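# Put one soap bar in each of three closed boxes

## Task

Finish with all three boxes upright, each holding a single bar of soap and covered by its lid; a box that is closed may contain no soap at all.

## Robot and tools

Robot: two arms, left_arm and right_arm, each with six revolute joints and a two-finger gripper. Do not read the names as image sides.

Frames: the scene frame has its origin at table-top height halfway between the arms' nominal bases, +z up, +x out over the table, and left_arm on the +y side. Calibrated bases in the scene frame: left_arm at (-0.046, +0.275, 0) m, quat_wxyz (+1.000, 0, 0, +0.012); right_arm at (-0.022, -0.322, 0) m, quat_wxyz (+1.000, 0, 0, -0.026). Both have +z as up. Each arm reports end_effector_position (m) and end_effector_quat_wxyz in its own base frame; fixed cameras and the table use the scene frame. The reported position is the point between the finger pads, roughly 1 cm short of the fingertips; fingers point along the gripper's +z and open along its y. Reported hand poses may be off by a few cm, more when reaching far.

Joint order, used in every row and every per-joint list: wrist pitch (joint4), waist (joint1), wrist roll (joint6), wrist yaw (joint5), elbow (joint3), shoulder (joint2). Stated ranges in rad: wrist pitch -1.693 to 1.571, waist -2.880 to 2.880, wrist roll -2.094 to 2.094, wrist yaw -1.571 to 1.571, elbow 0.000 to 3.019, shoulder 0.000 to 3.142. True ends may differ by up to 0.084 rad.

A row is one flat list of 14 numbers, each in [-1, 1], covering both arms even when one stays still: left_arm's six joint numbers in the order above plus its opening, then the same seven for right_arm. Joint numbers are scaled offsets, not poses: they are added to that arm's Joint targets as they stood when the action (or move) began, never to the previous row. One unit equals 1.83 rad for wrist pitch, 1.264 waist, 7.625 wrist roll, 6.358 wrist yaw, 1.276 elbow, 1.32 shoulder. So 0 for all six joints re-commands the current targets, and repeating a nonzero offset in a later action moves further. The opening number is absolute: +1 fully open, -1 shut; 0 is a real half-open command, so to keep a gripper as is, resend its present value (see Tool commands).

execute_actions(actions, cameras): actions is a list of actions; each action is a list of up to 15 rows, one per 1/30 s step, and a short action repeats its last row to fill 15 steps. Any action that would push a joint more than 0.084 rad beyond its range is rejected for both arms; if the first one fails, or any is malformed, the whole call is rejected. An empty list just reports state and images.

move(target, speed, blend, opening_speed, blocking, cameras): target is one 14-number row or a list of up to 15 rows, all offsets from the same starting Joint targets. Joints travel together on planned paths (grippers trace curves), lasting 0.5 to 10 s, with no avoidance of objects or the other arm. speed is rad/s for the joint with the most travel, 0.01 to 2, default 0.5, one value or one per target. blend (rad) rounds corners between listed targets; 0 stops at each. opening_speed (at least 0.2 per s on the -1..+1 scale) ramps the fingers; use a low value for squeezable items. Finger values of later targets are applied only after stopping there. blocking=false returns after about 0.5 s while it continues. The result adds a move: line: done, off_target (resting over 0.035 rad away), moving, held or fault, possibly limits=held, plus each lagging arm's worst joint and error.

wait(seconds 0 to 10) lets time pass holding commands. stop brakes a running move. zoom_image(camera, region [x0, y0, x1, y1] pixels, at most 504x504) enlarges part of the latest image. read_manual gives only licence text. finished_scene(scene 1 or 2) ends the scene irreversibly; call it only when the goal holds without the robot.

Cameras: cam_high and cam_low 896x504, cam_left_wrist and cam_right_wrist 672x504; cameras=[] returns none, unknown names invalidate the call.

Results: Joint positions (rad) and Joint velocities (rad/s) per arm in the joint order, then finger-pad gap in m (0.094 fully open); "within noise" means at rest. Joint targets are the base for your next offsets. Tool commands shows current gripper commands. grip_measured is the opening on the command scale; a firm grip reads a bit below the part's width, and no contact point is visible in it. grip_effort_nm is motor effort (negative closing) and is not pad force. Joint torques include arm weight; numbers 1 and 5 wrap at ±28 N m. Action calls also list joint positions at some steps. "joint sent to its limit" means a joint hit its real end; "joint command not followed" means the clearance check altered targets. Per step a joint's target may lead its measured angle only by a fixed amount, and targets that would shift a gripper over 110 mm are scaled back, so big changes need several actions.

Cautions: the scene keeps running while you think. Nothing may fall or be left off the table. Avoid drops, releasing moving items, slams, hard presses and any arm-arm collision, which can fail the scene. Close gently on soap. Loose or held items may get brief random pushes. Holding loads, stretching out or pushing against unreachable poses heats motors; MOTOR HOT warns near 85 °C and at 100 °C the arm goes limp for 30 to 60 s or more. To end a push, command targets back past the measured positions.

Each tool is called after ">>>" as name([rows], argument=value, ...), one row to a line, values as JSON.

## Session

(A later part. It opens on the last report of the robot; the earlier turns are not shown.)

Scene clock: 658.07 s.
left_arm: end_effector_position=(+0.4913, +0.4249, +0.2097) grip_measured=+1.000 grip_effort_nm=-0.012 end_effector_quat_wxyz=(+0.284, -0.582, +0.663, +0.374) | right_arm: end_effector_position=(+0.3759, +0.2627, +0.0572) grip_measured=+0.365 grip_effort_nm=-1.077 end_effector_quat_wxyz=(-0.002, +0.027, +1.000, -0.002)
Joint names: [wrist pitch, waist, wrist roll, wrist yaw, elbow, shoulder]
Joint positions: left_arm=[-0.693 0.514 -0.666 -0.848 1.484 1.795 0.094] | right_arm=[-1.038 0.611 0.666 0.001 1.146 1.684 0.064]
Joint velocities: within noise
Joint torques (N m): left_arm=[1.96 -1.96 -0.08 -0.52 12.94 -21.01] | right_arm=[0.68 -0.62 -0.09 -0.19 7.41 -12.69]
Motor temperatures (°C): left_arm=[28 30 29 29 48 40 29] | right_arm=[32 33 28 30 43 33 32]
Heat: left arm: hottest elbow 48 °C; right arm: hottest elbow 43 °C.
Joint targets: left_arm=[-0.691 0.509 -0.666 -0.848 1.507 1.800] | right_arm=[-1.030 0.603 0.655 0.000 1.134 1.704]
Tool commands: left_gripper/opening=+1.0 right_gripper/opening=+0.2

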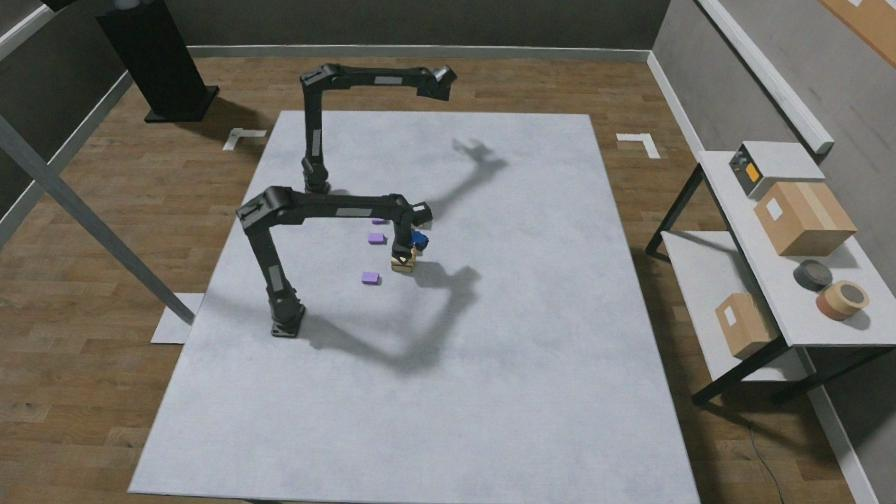

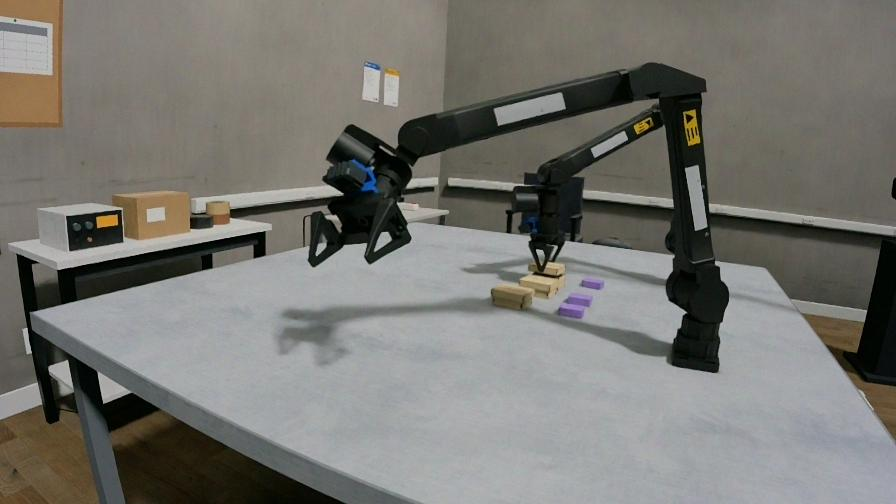

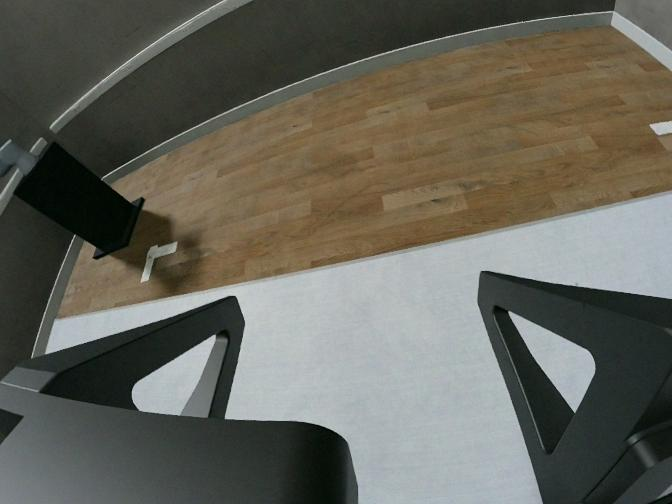

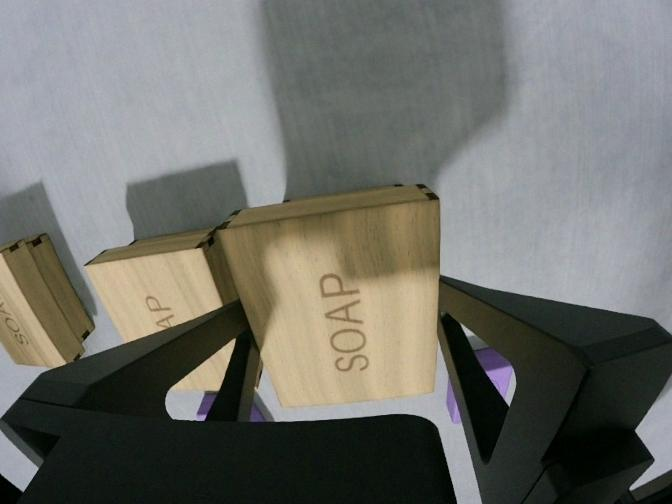

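>>> move(target=[0,0,0,0,0,0,1,0.0055,-0.0047,0,0,-0.0125,-0.0318,0.2], cameras=["cam_right_wrist"], speed=0.12)

>>> zoom_image(camera="cam_right_wrist", region=[200, 120, 460, 300])

Scene clock: 712.47 s.
left_arm: end_effector_position=(+0.4913, +0.4249, +0.2097) grip_measured=+1.000 grip_effort_nm=-0.007 end_effector_quat_wxyz=(+0.284, -0.582, +0.663, +0.374) | right_arm: end_effector_position=(+0.3747, +0.2585, +0.0563) grip_measured=+0.365 grip_effort_nm=-1.067 end_effector_quat_wxyz=(+0.000, +0.030, +1.000, -0.001)
Joint names: [wrist pitch, waist, wrist roll, wrist yaw, elbow, shoulder]
Joint positions: left_arm=[-0.693 0.514 -0.666 -0.848 1.484 1.795 0.094] | right_arm=[-1.028 0.605 0.666 0.001 1.131 1.676 0.064]
Joint velocities: within noise
Joint torques (N m): left_arm=[1.99 -1.96 -0.09 -0.52 12.94 -21.01] | right_arm=[0.7 -0.62 -0.09 -0.19 7.28 -15.15]
Motor temperatures (°C): left_arm=[28 30 29 29 49 40 29] | right_arm=[31 33 28 30 43 33 33]
Heat: left arm: hottest elbow 49 °C; right arm: hottest elbow 43 °C.
Joint targets: left_arm=[-0.691 0.509 -0.666 -0.848 1.507 1.800] | right_arm=[-1.020 0.597 0.655 0.000 1.118 1.662]
move: done
Images, in order (width x height): cam_right_wrist 672x504.

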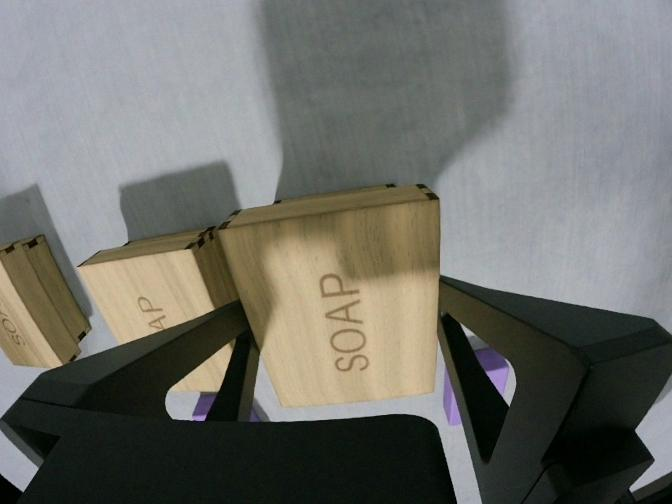

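Scaled by 1.938 from the camera's 672x504 image, which has a finer 960x720 frame.

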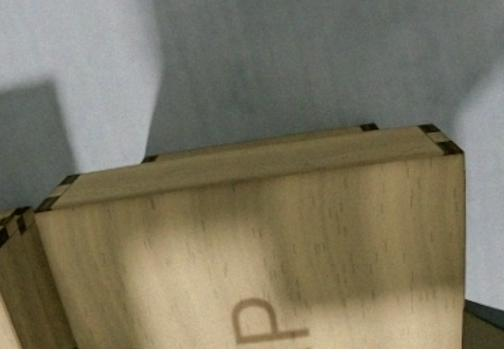

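>>> move([
  [0,0,0,0,0,0,1,0.0033,0,0,0,-0.0086,-0.0061,0.2],
  [0,0,0,0,0,0,1,0.0339,0,0,0,-0.0251,0.0473,0.2],
], cameras=["cam_right_wrist","cam_low"], speed=0.06)

>>> zoom_image(camera="cam_right_wrist", region=[200, 120, 460, 300])

>>> zoom_image(camera="cam_low", region=[500, 240, 600, 310])

Scene clock: 737.73 s.
left_arm: end_effector_position=(+0.4913, +0.4249, +0.2097) grip_measured=+1.000 grip_effort_nm=-0.017 end_effector_quat_wxyz=(+0.284, -0.582, +0.663, +0.374) | right_arm: end_effector_position=(+0.3748, +0.2583, +0.0486) grip_measured=+0.365 grip_effort_nm=-1.072 end_effector_quat_wxyz=(+0.007, +0.030, +1.000, +0.004)
Joint names: [wrist pitch, waist, wrist roll, wrist yaw, elbow, shoulder]
Joint positions: left_arm=[-0.693 0.514 -0.666 -0.848 1.484 1.795 0.094] | right_arm=[-0.986 0.605 0.665 0.001 1.108 1.676 0.064]
Joint velocities: within noise
Joint torques (N m): left_arm=[1.99 -1.9 -0.08 -0.53 12.93 -21.01] | right_arm=[1.44 -0.56 -0.08 -0.19 6.46 -10.23]
Motor temperatures (°C): left_arm=[28 30 29 29 49 40 29] | right_arm=[31 33 28 30 42 34 33]
Heat: left arm: hottest elbow 49 °C; right arm: hottest elbow 42 °C.
Joint targets: left_arm=[-0.691 0.509 -0.666 -0.848 1.507 1.800] | right_arm=[-0.958 0.597 0.655 0.000 1.086 1.724]
move: off_target (right_arm); right_arm: the shoulder is farthest, 0.048 rad from its target
Images, in order (width x height): cam_low 896x504, cam_right_wrist 672x504.

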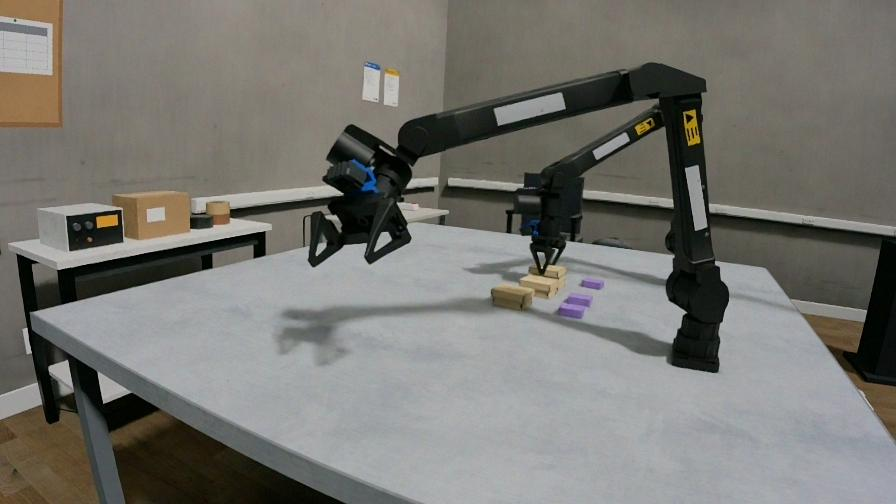

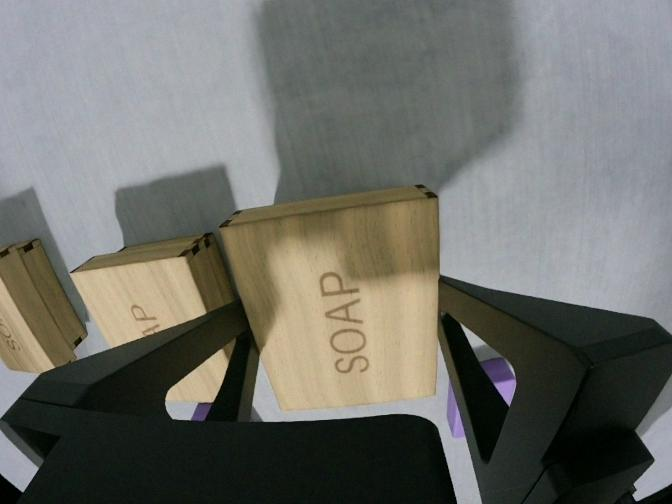

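Scaled by 1.938 from the camera's 672x504 image, which has a finer 960x720 frame.

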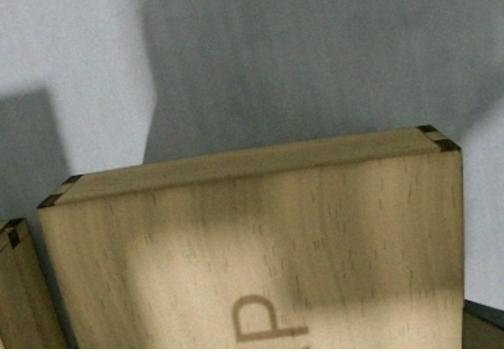

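Scaled by 5.040 from the camera's 896x504 image, which has a finer 1280x720 frame.

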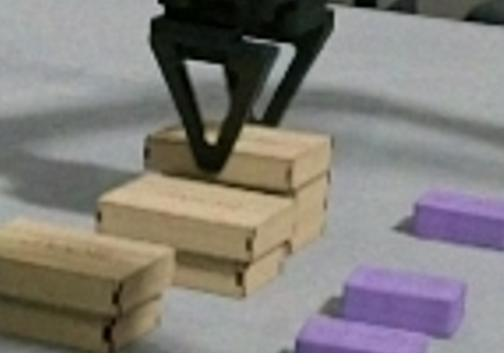

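>>> move([
  [0,0,0,0,0,0,1,-0.06,0,0,0,0.097,-0.0674,0.2],
  [0,0,0,0,0,0,1,-0.0306,0.0166,0,0,0.0153,-0.031,0.2],
], cameras=["cam_right_wrist","cam_low"], speed=0.12)

>>> zoom_image(camera="cam_right_wrist", region=[200, 120, 460, 300])

>>> zoom_image(camera="cam_low", region=[500, 240, 600, 310])

Scene clock: 771.23 s.
left_arm: end_effector_position=(+0.4913, +0.4249, +0.2097) grip_measured=+1.000 grip_effort_nm=-0.012 end_effector_quat_wxyz=(+0.284, -0.582, +0.663, +0.374) | right_arm: end_effector_position=(+0.3702, +0.2581, +0.0566) grip_measured=+0.365 grip_effort_nm=-1.077 end_effector_quat_wxyz=(+0.001, +0.027, +1.000, +0.000)
Joint names: [wrist pitch, waist, wrist roll, wrist yaw, elbow, shoulder]
Joint positions: left_arm=[-0.693 0.514 -0.666 -0.848 1.484 1.795 0.094] | right_arm=[-1.022 0.61 0.664 0.001 1.117 1.664 0.064]
Joint velocities: within noise
Joint torques (N m): left_arm=[1.99 -1.96 -0.08 -0.52 12.96 -21.07] | right_arm=[0.69 0.85 -0.08 -0.17 7.39 -12.34]
Motor temperatures (°C): left_arm=[28 30 29 29 49 40 29] | right_arm=[31 33 28 30 42 34 33]
Heat: left arm: hottest elbow 49 °C; right arm: hottest elbow 42 °C.
Joint targets: left_arm=[-0.691 0.509 -0.666 -0.848 1.507 1.800] | right_arm=[-1.014 0.618 0.655 0.000 1.105 1.683]
move: done
Images, in order (width x height): cam_low 896x504, cam_right_wrist 672x504.

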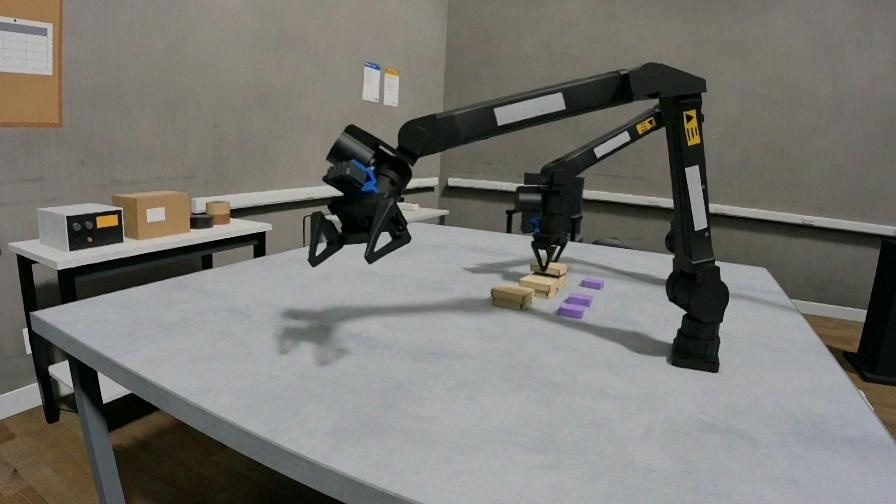

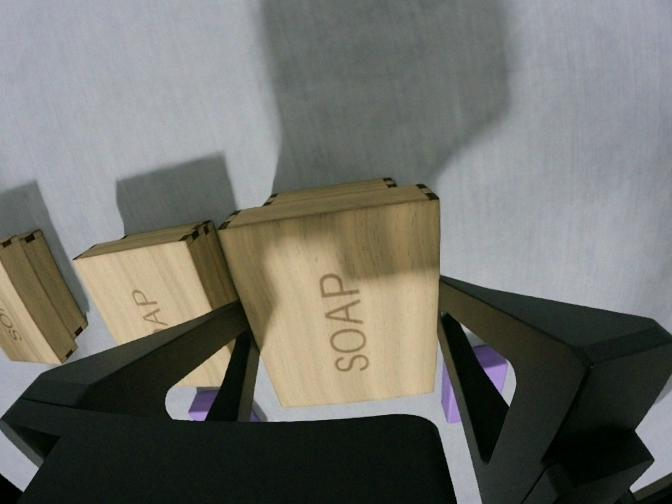

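Scaled by 1.938 from the camera's 672x504 image, which has a finer 960x720 frame.

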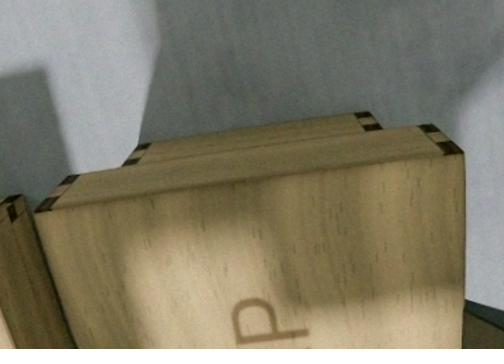

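Scaled by 5.040 from the camera's 896x504 image, which has a finer 1280x720 frame.

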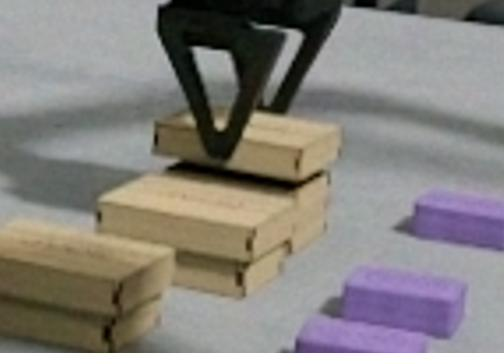

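>>> move(target=[0,0,0,0,0,0,1,0.0311,0,0,0,-0.0176,0.028,0.2], cameras=["cam_right_wrist","cam_low"], speed=0.05)

>>> zoom_image(camera="cam_low", region=[500, 240, 600, 310])

>>> zoom_image(camera="cam_right_wrist", region=[200, 120, 460, 300])

Scene clock: 792.00 s.
left_arm: end_effector_position=(+0.4913, +0.4249, +0.2097) grip_measured=+1.000 grip_effort_nm=-0.017 end_effector_quat_wxyz=(+0.284, -0.582, +0.663, +0.374) | right_arm: end_effector_position=(+0.3718, +0.2594, +0.0480) grip_measured=+0.365 grip_effort_nm=-1.077 end_effector_quat_wxyz=(+0.005, +0.026, +1.000, +0.003)
Joint names: [wrist pitch, waist, wrist roll, wrist yaw, elbow, shoulder]
Joint positions: left_arm=[-0.693 0.514 -0.666 -0.848 1.484 1.795 0.094] | right_arm=[-0.99 0.61 0.663 0 1.106 1.676 0.064]
Joint velocities: within noise
Joint torques (N m): left_arm=[1.98 -2.02 -0.08 -0.53 12.93 -21.01] | right_arm=[1.55 0.79 -0.05 -0.17 6.38 -10.4]
Motor temperatures (°C): left_arm=[28 29 29 29 50 40 29] | right_arm=[31 33 28 30 43 34 33]
Heat: left arm: hottest elbow 50 °C; right arm: hottest elbow 43 °C.
Joint targets: left_arm=[-0.691 0.509 -0.666 -0.848 1.507 1.800] | right_arm=[-0.957 0.618 0.655 -0.001 1.083 1.720]
move: off_target (right_arm); right_arm: the shoulder is farthest, 0.044 rad from its target
Images, in order (width x height): cam_low 896x504, cam_right_wrist 672x504.

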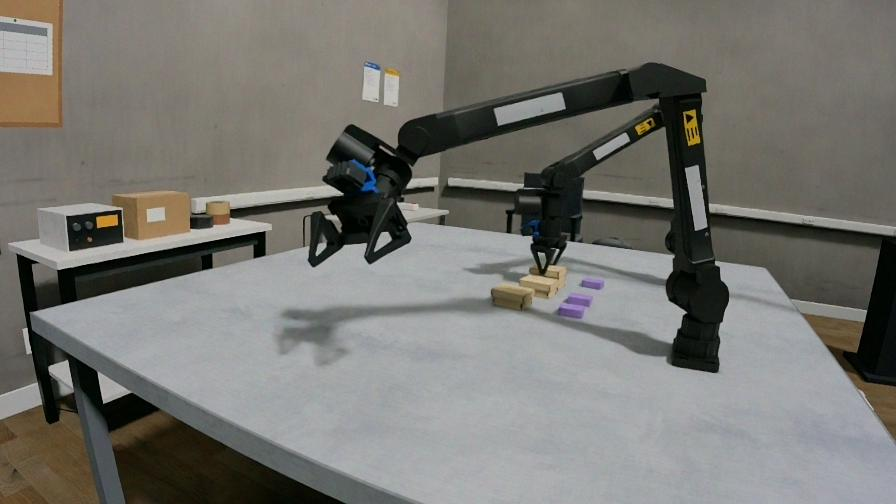

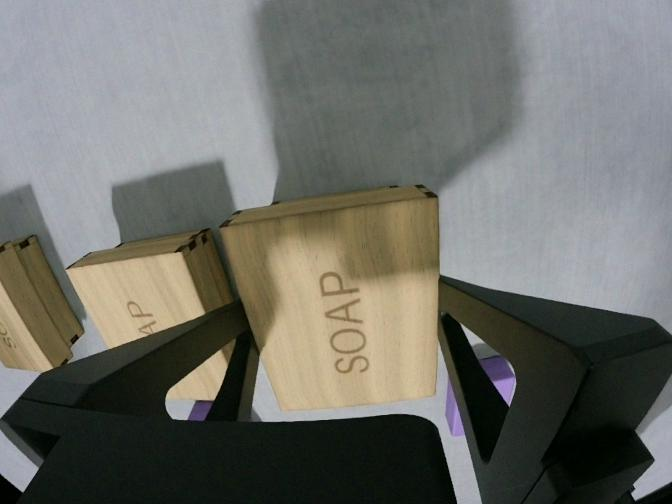

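Scaled by 5.040 from the camera's 896x504 image, which has a finer 1280x720 frame.

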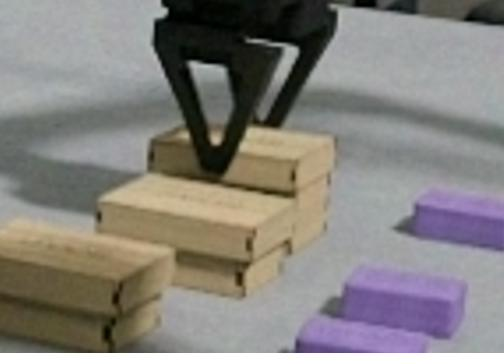

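Scaled by 1.938 from the camera's 672x504 image, which has a finer 960x720 frame.

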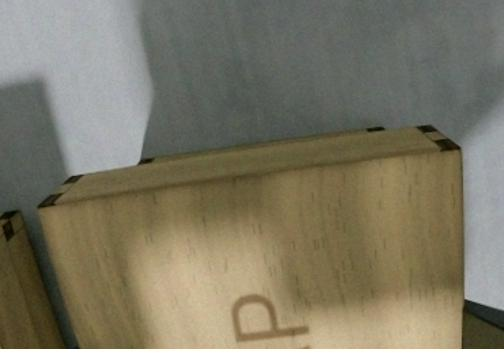

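>>> move([
  [0,0,0,0,0,0,1,-0.006,0,0,0,0.0,-0.016,0.2],
  [0,0,0,0,0,0,1,-0.006,-0.014,0,0,0.0,-0.014,0.2],
  [0,0,0,0,0,0,1,-0.006,-0.019,0,0,-0.004,-0.012,0.2],
], cameras=["cam_right_wrist"], speed=0.05)

>>> zoom_image(camera="cam_right_wrist", region=[200, 120, 460, 300])

Scene clock: 820.10 s.
left_arm: end_effector_position=(+0.4913, +0.4249, +0.2097) grip_measured=+1.000 grip_effort_nm=-0.012 end_effector_quat_wxyz=(+0.284, -0.582, +0.663, +0.374) | right_arm: end_effector_position=(+0.3727, +0.2574, +0.0477) grip_measured=+0.365 grip_effort_nm=-1.072 end_effector_quat_wxyz=(+0.004, +0.029, +1.000, +0.004)
Joint names: [wrist pitch, waist, wrist roll, wrist yaw, elbow, shoulder]
Joint positions: left_arm=[-0.693 0.514 -0.666 -0.848 1.484 1.795 0.094] | right_arm=[-0.989 0.605 0.663 -0.001 1.105 1.676 0.064]
Joint velocities: within noise
Joint torques (N m): left_arm=[1.98 -1.96 -0.09 -0.52 12.93 -20.95] | right_arm=[1.18 -0.85 -0.06 -0.08 6.04 -11.69]
Motor temperatures (°C): left_arm=[28 29 29 29 50 40 29] | right_arm=[31 33 28 30 42 33 33]
Heat: left arm: hottest elbow 50 °C; right arm: hottest elbow 42 °C.
Joint targets: left_arm=[-0.691 0.509 -0.666 -0.848 1.507 1.800] | right_arm=[-0.968 0.594 0.655 0.000 1.078 1.705]
move: done
Images, in order (width x height): cam_right_wrist 672x504.

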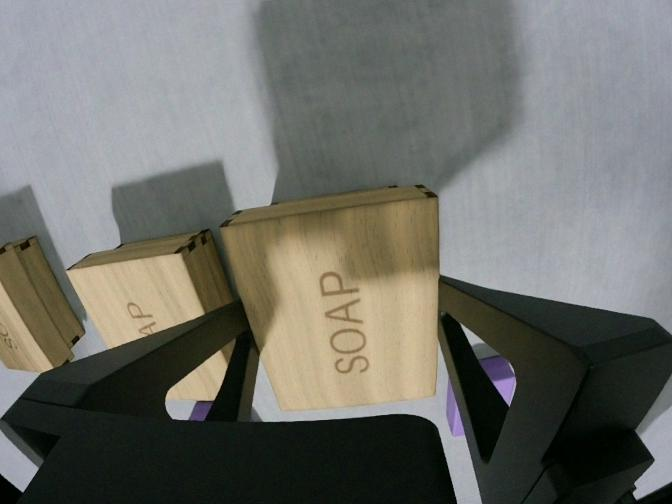

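Scaled by 1.938 from the camera's 672x504 image, which has a finer 960x720 frame.

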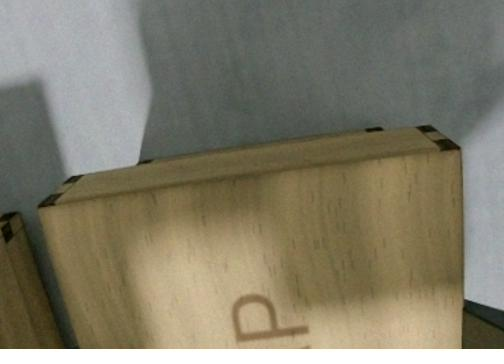

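>>> move([
  [0,0,0,0,0,0,1,-0.05,0,0,0,0.097,-0.055,0.2],
  [0,0,0,0,0,0,1,-0.0251,0,0,0,0.021,-0.0167,0.2],
], cameras=["cam_right_wrist","cam_low","cam_high"], speed=0.12)

>>> zoom_image(camera="cam_right_wrist", region=[215, 150, 445, 240])

>>> zoom_image(camera="cam_high", region=[385, 240, 425, 280])

Scene clock: 877.80 s.
left_arm: end_effector_position=(+0.4913, +0.4249, +0.2097) grip_measured=+1.000 grip_effort_nm=-0.012 end_effector_quat_wxyz=(+0.284, -0.582, +0.663, +0.374) | right_arm: end_effector_position=(+0.3716, +0.2556, +0.0567) grip_measured=+0.365 grip_effort_nm=-1.082 end_effector_quat_wxyz=(+0.000, +0.030, +1.000, +0.001)
Joint names: [wrist pitch, waist, wrist roll, wrist yaw, elbow, shoulder]
Joint positions: left_arm=[-0.693 0.514 -0.666 -0.848 1.484 1.795 0.094] | right_arm=[-1.022 0.603 0.663 -0.002 1.116 1.663 0.064]
Joint velocities: within noise
Joint torques (N m): left_arm=[1.96 -1.96 -0.08 -0.53 12.96 -21.01] | right_arm=[0.65 -0.73 -0.07 -0.05 7.42 -12.51]
Motor temperatures (°C): left_arm=[28 29 29 29 50 41 29] | right_arm=[31 33 28 30 41 33 33]
Heat: left arm: hottest elbow 50 °C; right arm: hottest elbow 41 °C.
Joint targets: left_arm=[-0.691 0.509 -0.666 -0.848 1.507 1.800] | right_arm=[-1.014 0.595 0.655 -0.001 1.105 1.683]
move: done
Images, in order (width x height): cam_high 896x504, cam_low 896x504, cam_right_wrist 672x504.

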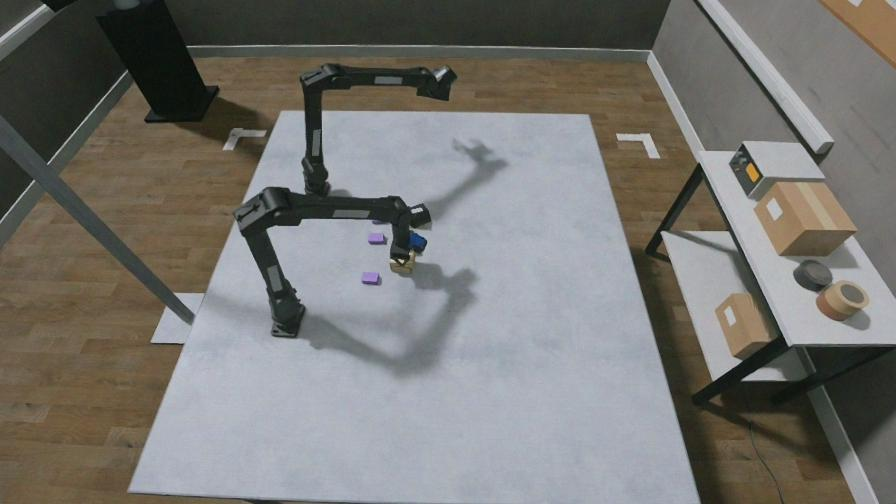

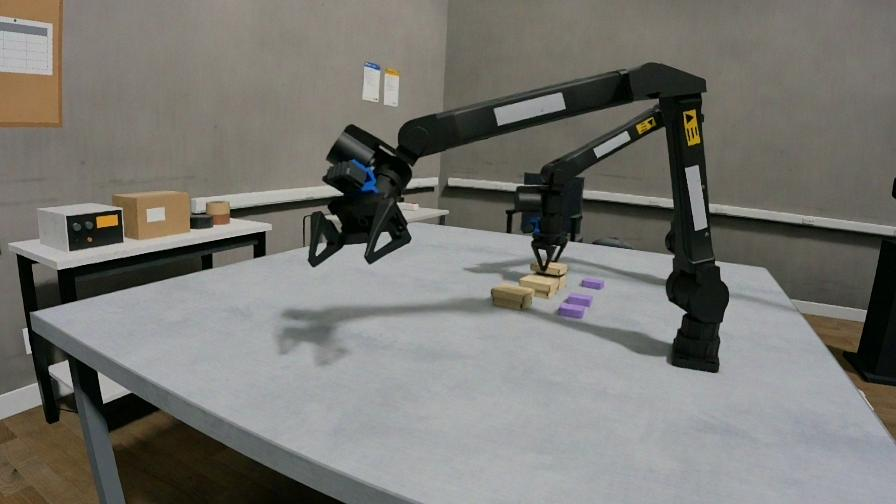

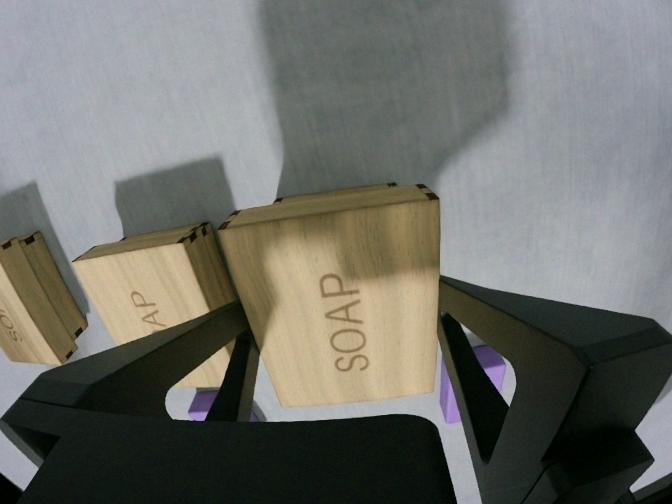

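Scaled by 2.191 from the camera's 672x504 image, which has a finer 960x720 frame.

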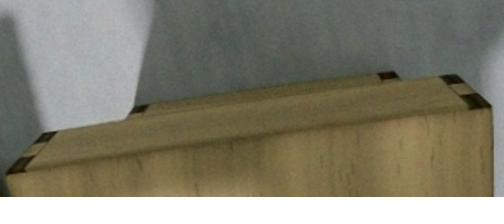

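Scaled by 12.600 from the camera's 896x504 image, which has a finer 1280x720 frame.

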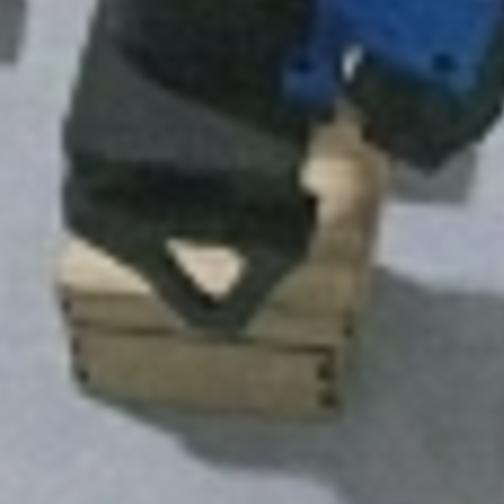

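>>> move(target=[0,0,0,0,0,0,1,0.0022,0.0127,0,0,-0.0094,-0.0273,0.2], speed=0.1)

>>> zoom_image(camera="cam_right_wrist", region=[200, 120, 460, 300])

>>> zoom_image(camera="cam_low", region=[500, 240, 600, 310])

Scene clock: 951.37 s.
left_arm: end_effector_position=(+0.4913, +0.4249, +0.2097) grip_measured=+1.000 grip_effort_nm=-0.012 end_effector_quat_wxyz=(+0.284, -0.582, +0.663, +0.374) | right_arm: end_effector_position=(+0.3685, +0.2538, +0.0537) grip_measured=+0.365 grip_effort_nm=-1.082 end_effector_quat_wxyz=(-0.002, +0.030, +1.000, -0.001)
Joint names: [wrist pitch, waist, wrist roll, wrist yaw, elbow, shoulder]
Joint positions: left_arm=[-0.693 0.514 -0.666 -0.848 1.484 1.795 0.094] | right_arm=[-1.019 0.603 0.663 -0.002 1.106 1.663 0.064]
Joint velocities: within noise
Joint torques (N m): left_arm=[1.98 -2.02 -0.08 -0.53 12.93 -21.07] | right_arm=[0.73 0.79 -0.07 -0.05 7.2 -15.15]
Motor temperatures (°C): left_arm=[28 29 29 29 51 41 29] | right_arm=[31 33 28 30 42 34 33]
Heat: left arm: hottest elbow 51 °C; right arm: hottest elbow 42 °C.
Joint targets: left_arm=[-0.691 0.509 -0.666 -0.848 1.507 1.800] | right_arm=[-1.010 0.611 0.655 0.000 1.093 1.646]
move: done

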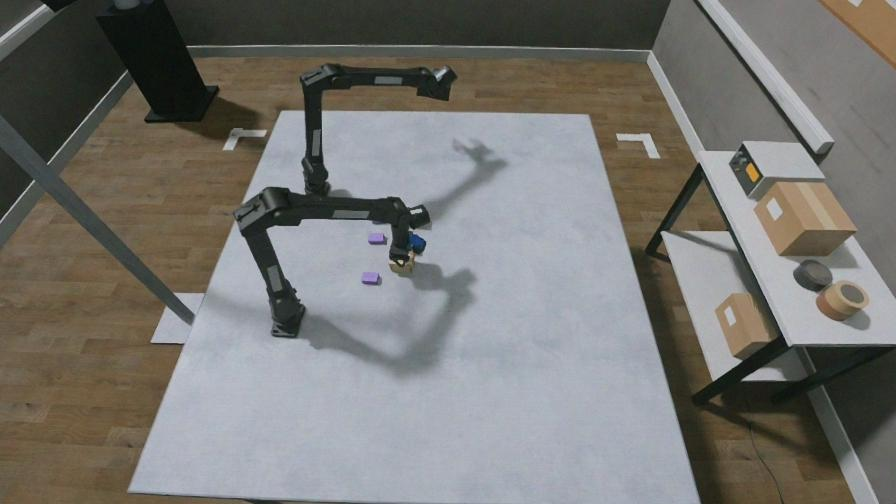

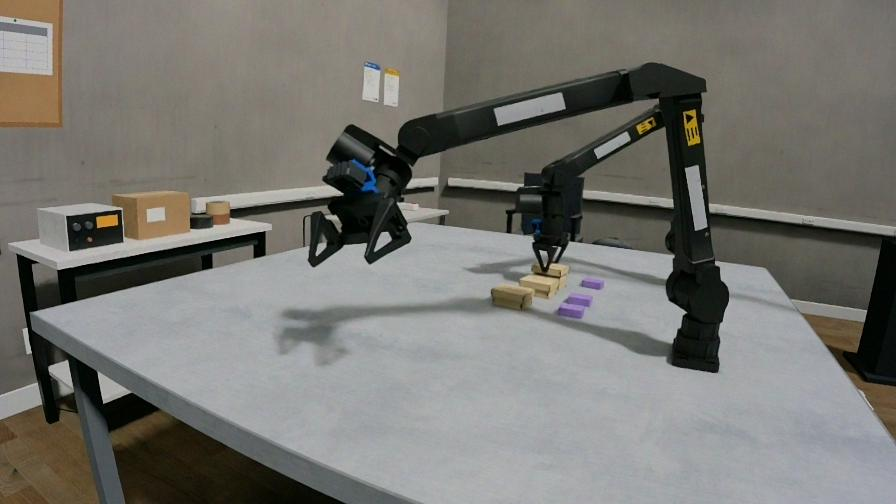

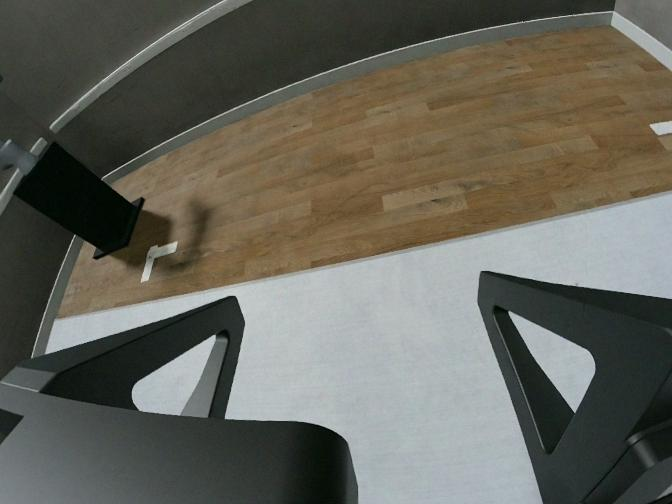

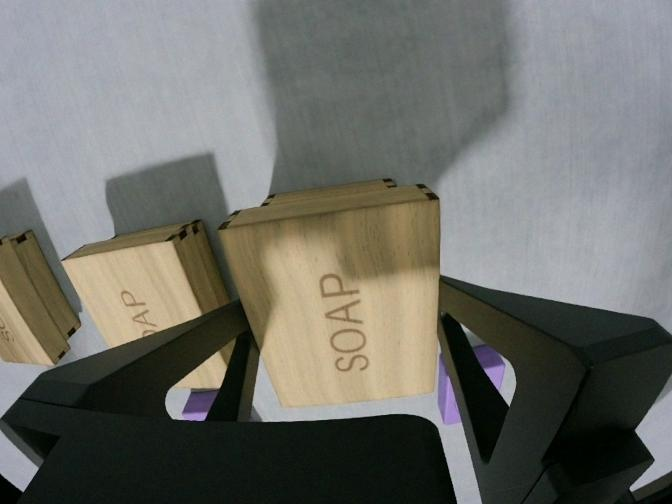

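Scaled by 1.938 from the camera's 672x504 image, which has a finer 960x720 frame.

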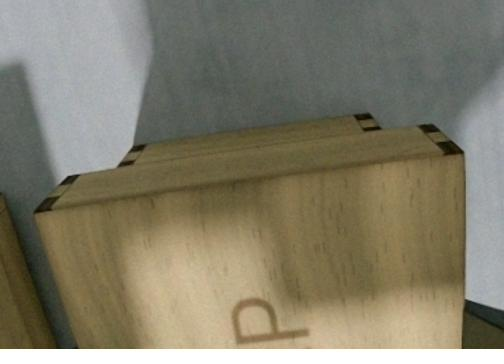

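Scaled by 5.040 from the camera's 896x504 image, which has a finer 1280x720 frame.

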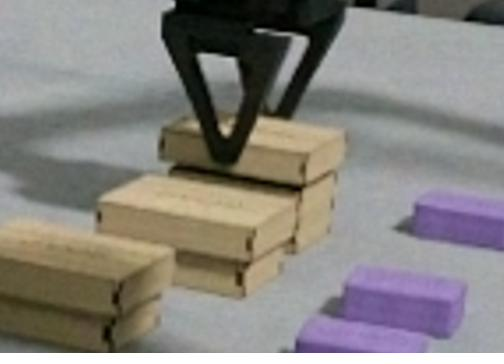

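>>> move([
  [0,0,0,0,0,0,1,0,0.004,0.0029,0,-0.001,0,0.2],
  [0,0,0,0,0,0,1,0.0148,0.004,0.0029,0,-0.0071,0.039,0.2],
], speed=0.05, cameras=["cam_right_wrist"])

>>> zoom_image(camera="cam_right_wrist", region=[200, 120, 460, 300])

Scene clock: 1006.70 s.
left_arm: end_effector_position=(+0.4913, +0.4249, +0.2097) grip_measured=+1.000 grip_effort_nm=-0.012 end_effector_quat_wxyz=(+0.284, -0.582, +0.663, +0.374) | right_arm: end_effector_position=(+0.3696, +0.2566, +0.0494) grip_measured=+0.365 grip_effort_nm=-1.082 end_effector_quat_wxyz=(+0.003, +0.029, +1.000, +0.003)
Joint names: [wrist pitch, waist, wrist roll, wrist yaw, elbow, shoulder]
Joint positions: left_arm=[-0.693 0.514 -0.666 -0.848 1.484 1.795 0.094] | right_arm=[-0.994 0.607 0.666 -0.001 1.099 1.668 0.064]
Joint velocities: within noise
Joint torques (N m): left_arm=[1.98 -1.9 -0.08 -0.52 12.94 -21.01] | right_arm=[0.79 0.79 0.11 -0.08 6.98 -10.87]
Motor temperatures (°C): left_arm=[27 29 29 29 51 41 29] | right_arm=[31 33 28 30 43 34 33]
Heat: left arm: hottest elbow 51 °C; right arm: hottest elbow 43 °C.
Joint targets: left_arm=[-0.691 0.509 -0.666 -0.848 1.507 1.800] | right_arm=[-0.983 0.615 0.677 0.000 1.084 1.698]
move: done
Images, in order (width x height): cam_right_wrist 672x504.

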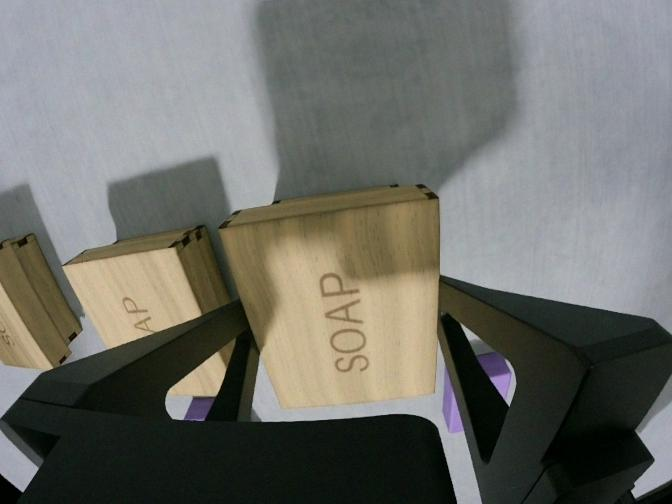

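Scaled by 1.938 from the camera's 672x504 image, which has a finer 960x720 frame.

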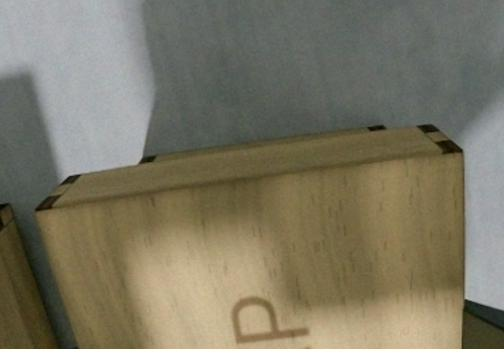

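>>> move([
  [0,0,0,0,0,0,1,0,0,0,0,0.051,0,0.2],
  [0,0,0,0,0,0,1,-0.024,0,0,0,0.0556,-0.040,0.2],
  [0,0,0,0,0,0,1,-0.02,0.0028,0.0003,0,0.0039,-0.040,0.2],
  [0,0,0,0,0,0,1,0.001,0.0028,0.0003,0,-0.0039,-0.003,0.2],
], speed=0.06, cameras=["cam_right_wrist"])

>>> zoom_image(camera="cam_right_wrist", region=[200, 120, 460, 300])

Scene clock: 1037.30 s.
left_arm: end_effector_position=(+0.4913, +0.4249, +0.2097) grip_measured=+1.000 grip_effort_nm=-0.012 end_effector_quat_wxyz=(+0.284, -0.582, +0.663, +0.374) | right_arm: end_effector_position=(+0.3672, +0.2567, +0.0494) grip_measured=+0.365 grip_effort_nm=-1.072 end_effector_quat_wxyz=(+0.003, +0.029, +1.000, +0.003)
Joint names: [wrist pitch, waist, wrist roll, wrist yaw, elbow, shoulder]
Joint positions: left_arm=[-0.693 0.514 -0.666 -0.848 1.484 1.795 0.094] | right_arm=[-0.994 0.611 0.668 -0.001 1.094 1.664 0.064]
Joint velocities: within noise
Joint torques (N m): left_arm=[1.98 -1.96 -0.08 -0.53 12.94 -21.07] | right_arm=[0.83 0.85 0.12 -0.1 6.97 -11.22]
Motor temperatures (°C): left_arm=[27 29 29 29 51 41 29] | right_arm=[31 33 28 30 42 34 33]
Heat: left arm: hottest elbow 51 °C; right arm: hottest elbow 42 °C.
Joint targets: left_arm=[-0.691 0.509 -0.666 -0.848 1.507 1.800] | right_arm=[-0.981 0.619 0.679 -0.001 1.079 1.694]
move: done
Images, in order (width x height): cam_right_wrist 672x504.

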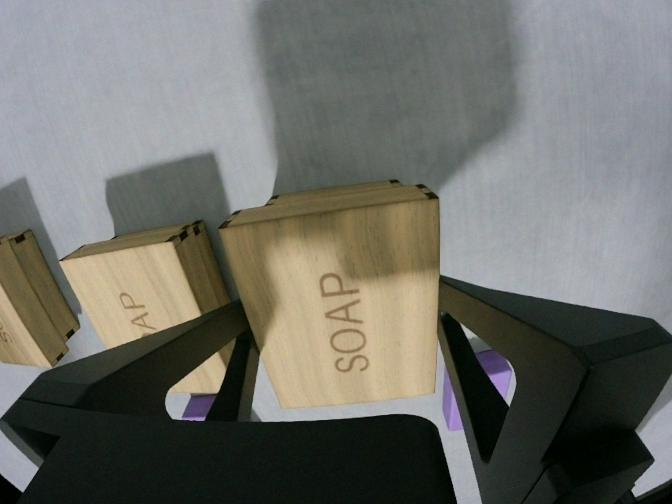

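Scaled by 1.938 from the camera's 672x504 image, which has a finer 960x720 frame.

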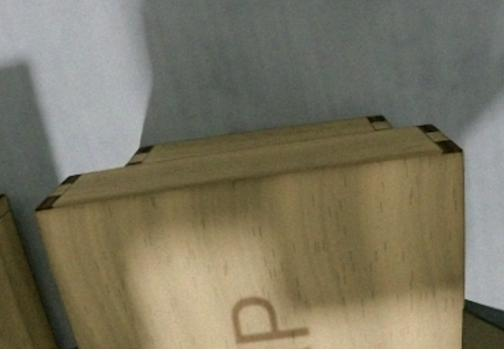

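>>> wait(seconds=0)

>>> zoom_image(camera="cam_low", region=[520, 255, 580, 295])

>>> zoom_image(camera="cam_high", region=[375, 230, 435, 290])

Scene clock: 1049.83 s.
left_arm: end_effector_position=(+0.4913, +0.4249, +0.2097) grip_measured=+1.000 grip_effort_nm=-0.012 end_effector_quat_wxyz=(+0.284, -0.582, +0.663, +0.374) | right_arm: end_effector_position=(+0.3672, +0.2567, +0.0494) grip_measured=+0.365 grip_effort_nm=-1.087 end_effector_quat_wxyz=(+0.003, +0.029, +1.000, +0.003)
Joint names: [wrist pitch, waist, wrist roll, wrist yaw, elbow, shoulder]
Joint positions: left_arm=[-0.693 0.514 -0.666 -0.848 1.484 1.795 0.094] | right_arm=[-0.994 0.611 0.668 -0.001 1.094 1.664 0.064]
Joint velocities: within noise
Joint torques (N m): left_arm=[1.98 -1.96 -0.08 -0.53 12.94 -21.07] | right_arm=[0.88 0.91 0.11 -0.1 6.97 -11.4]
Motor temperatures (°C): left_arm=[27 29 29 29 51 41 29] | right_arm=[31 33 28 30 42 34 33]
Heat: left arm: hottest elbow 51 °C; right arm: hottest elbow 42 °C.
Joint targets: left_arm=[-0.691 0.509 -0.666 -0.848 1.507 1.800] | right_arm=[-0.981 0.619 0.679 -0.001 1.079 1.694]
Tool commands: left_gripper/opening=+1.0 right_gripper/opening=+0.2

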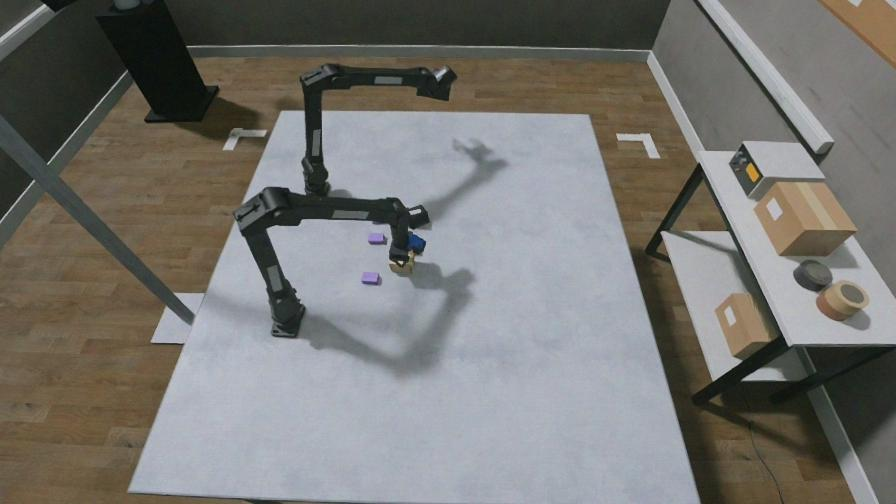

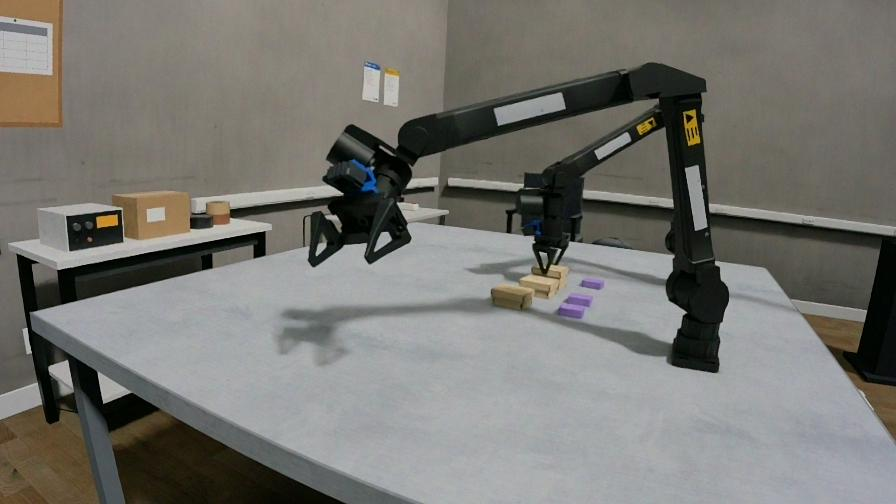

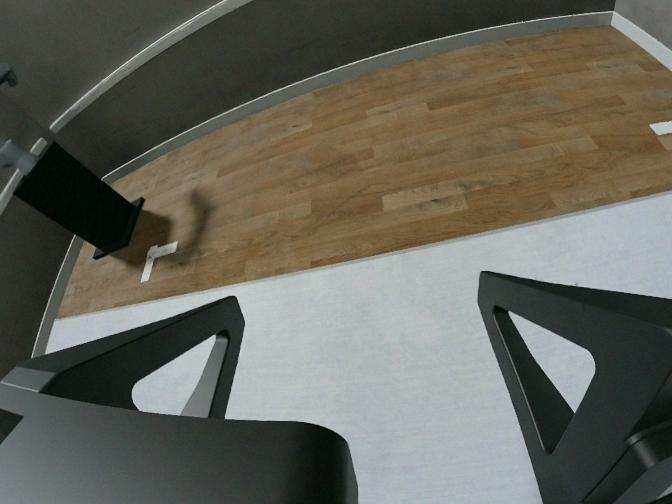

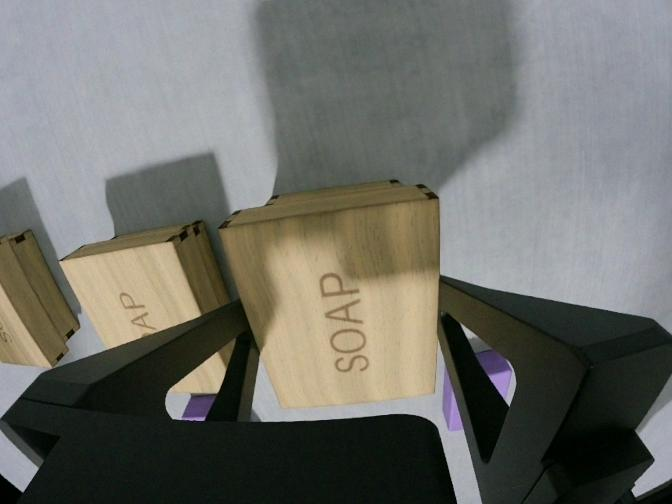

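Scaled by 8.400 from the camera's 896x504 image, which has a finer 1280x720 frame.

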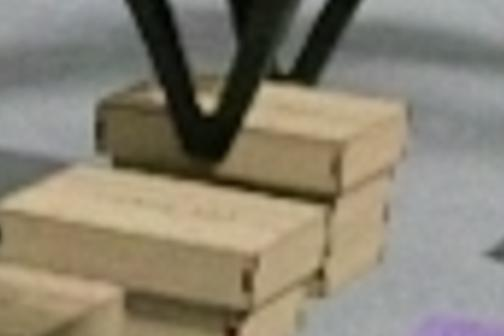

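Scaled by 8.400 from the camera's 896x504 image, which has a finer 1280x720 frame.

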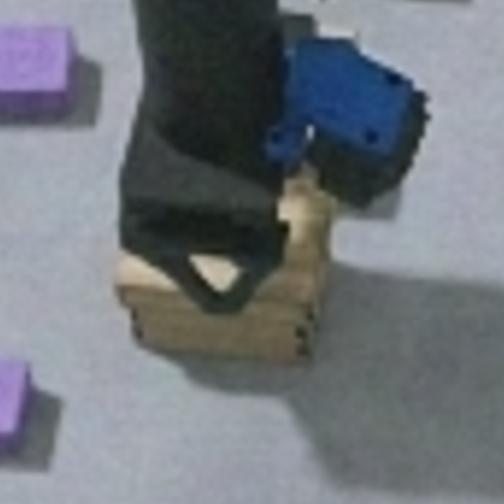

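>>> zoom_image(camera="cam_right_wrist", region=[210, 170, 335, 240])

>>> zoom_image(camera="cam_right_wrist", region=[335, 170, 460, 240])

Scaled by 4.032 from the camera's 672x504 image, which has a finer 960x720 frame.

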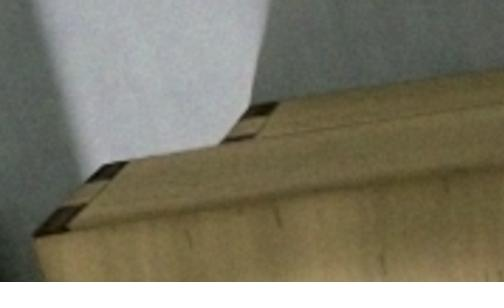

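Scaled by 4.032 from the camera's 672x504 image, which has a finer 960x720 frame.

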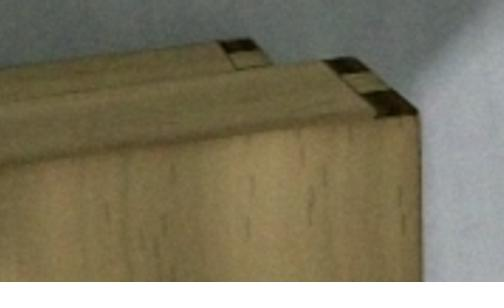

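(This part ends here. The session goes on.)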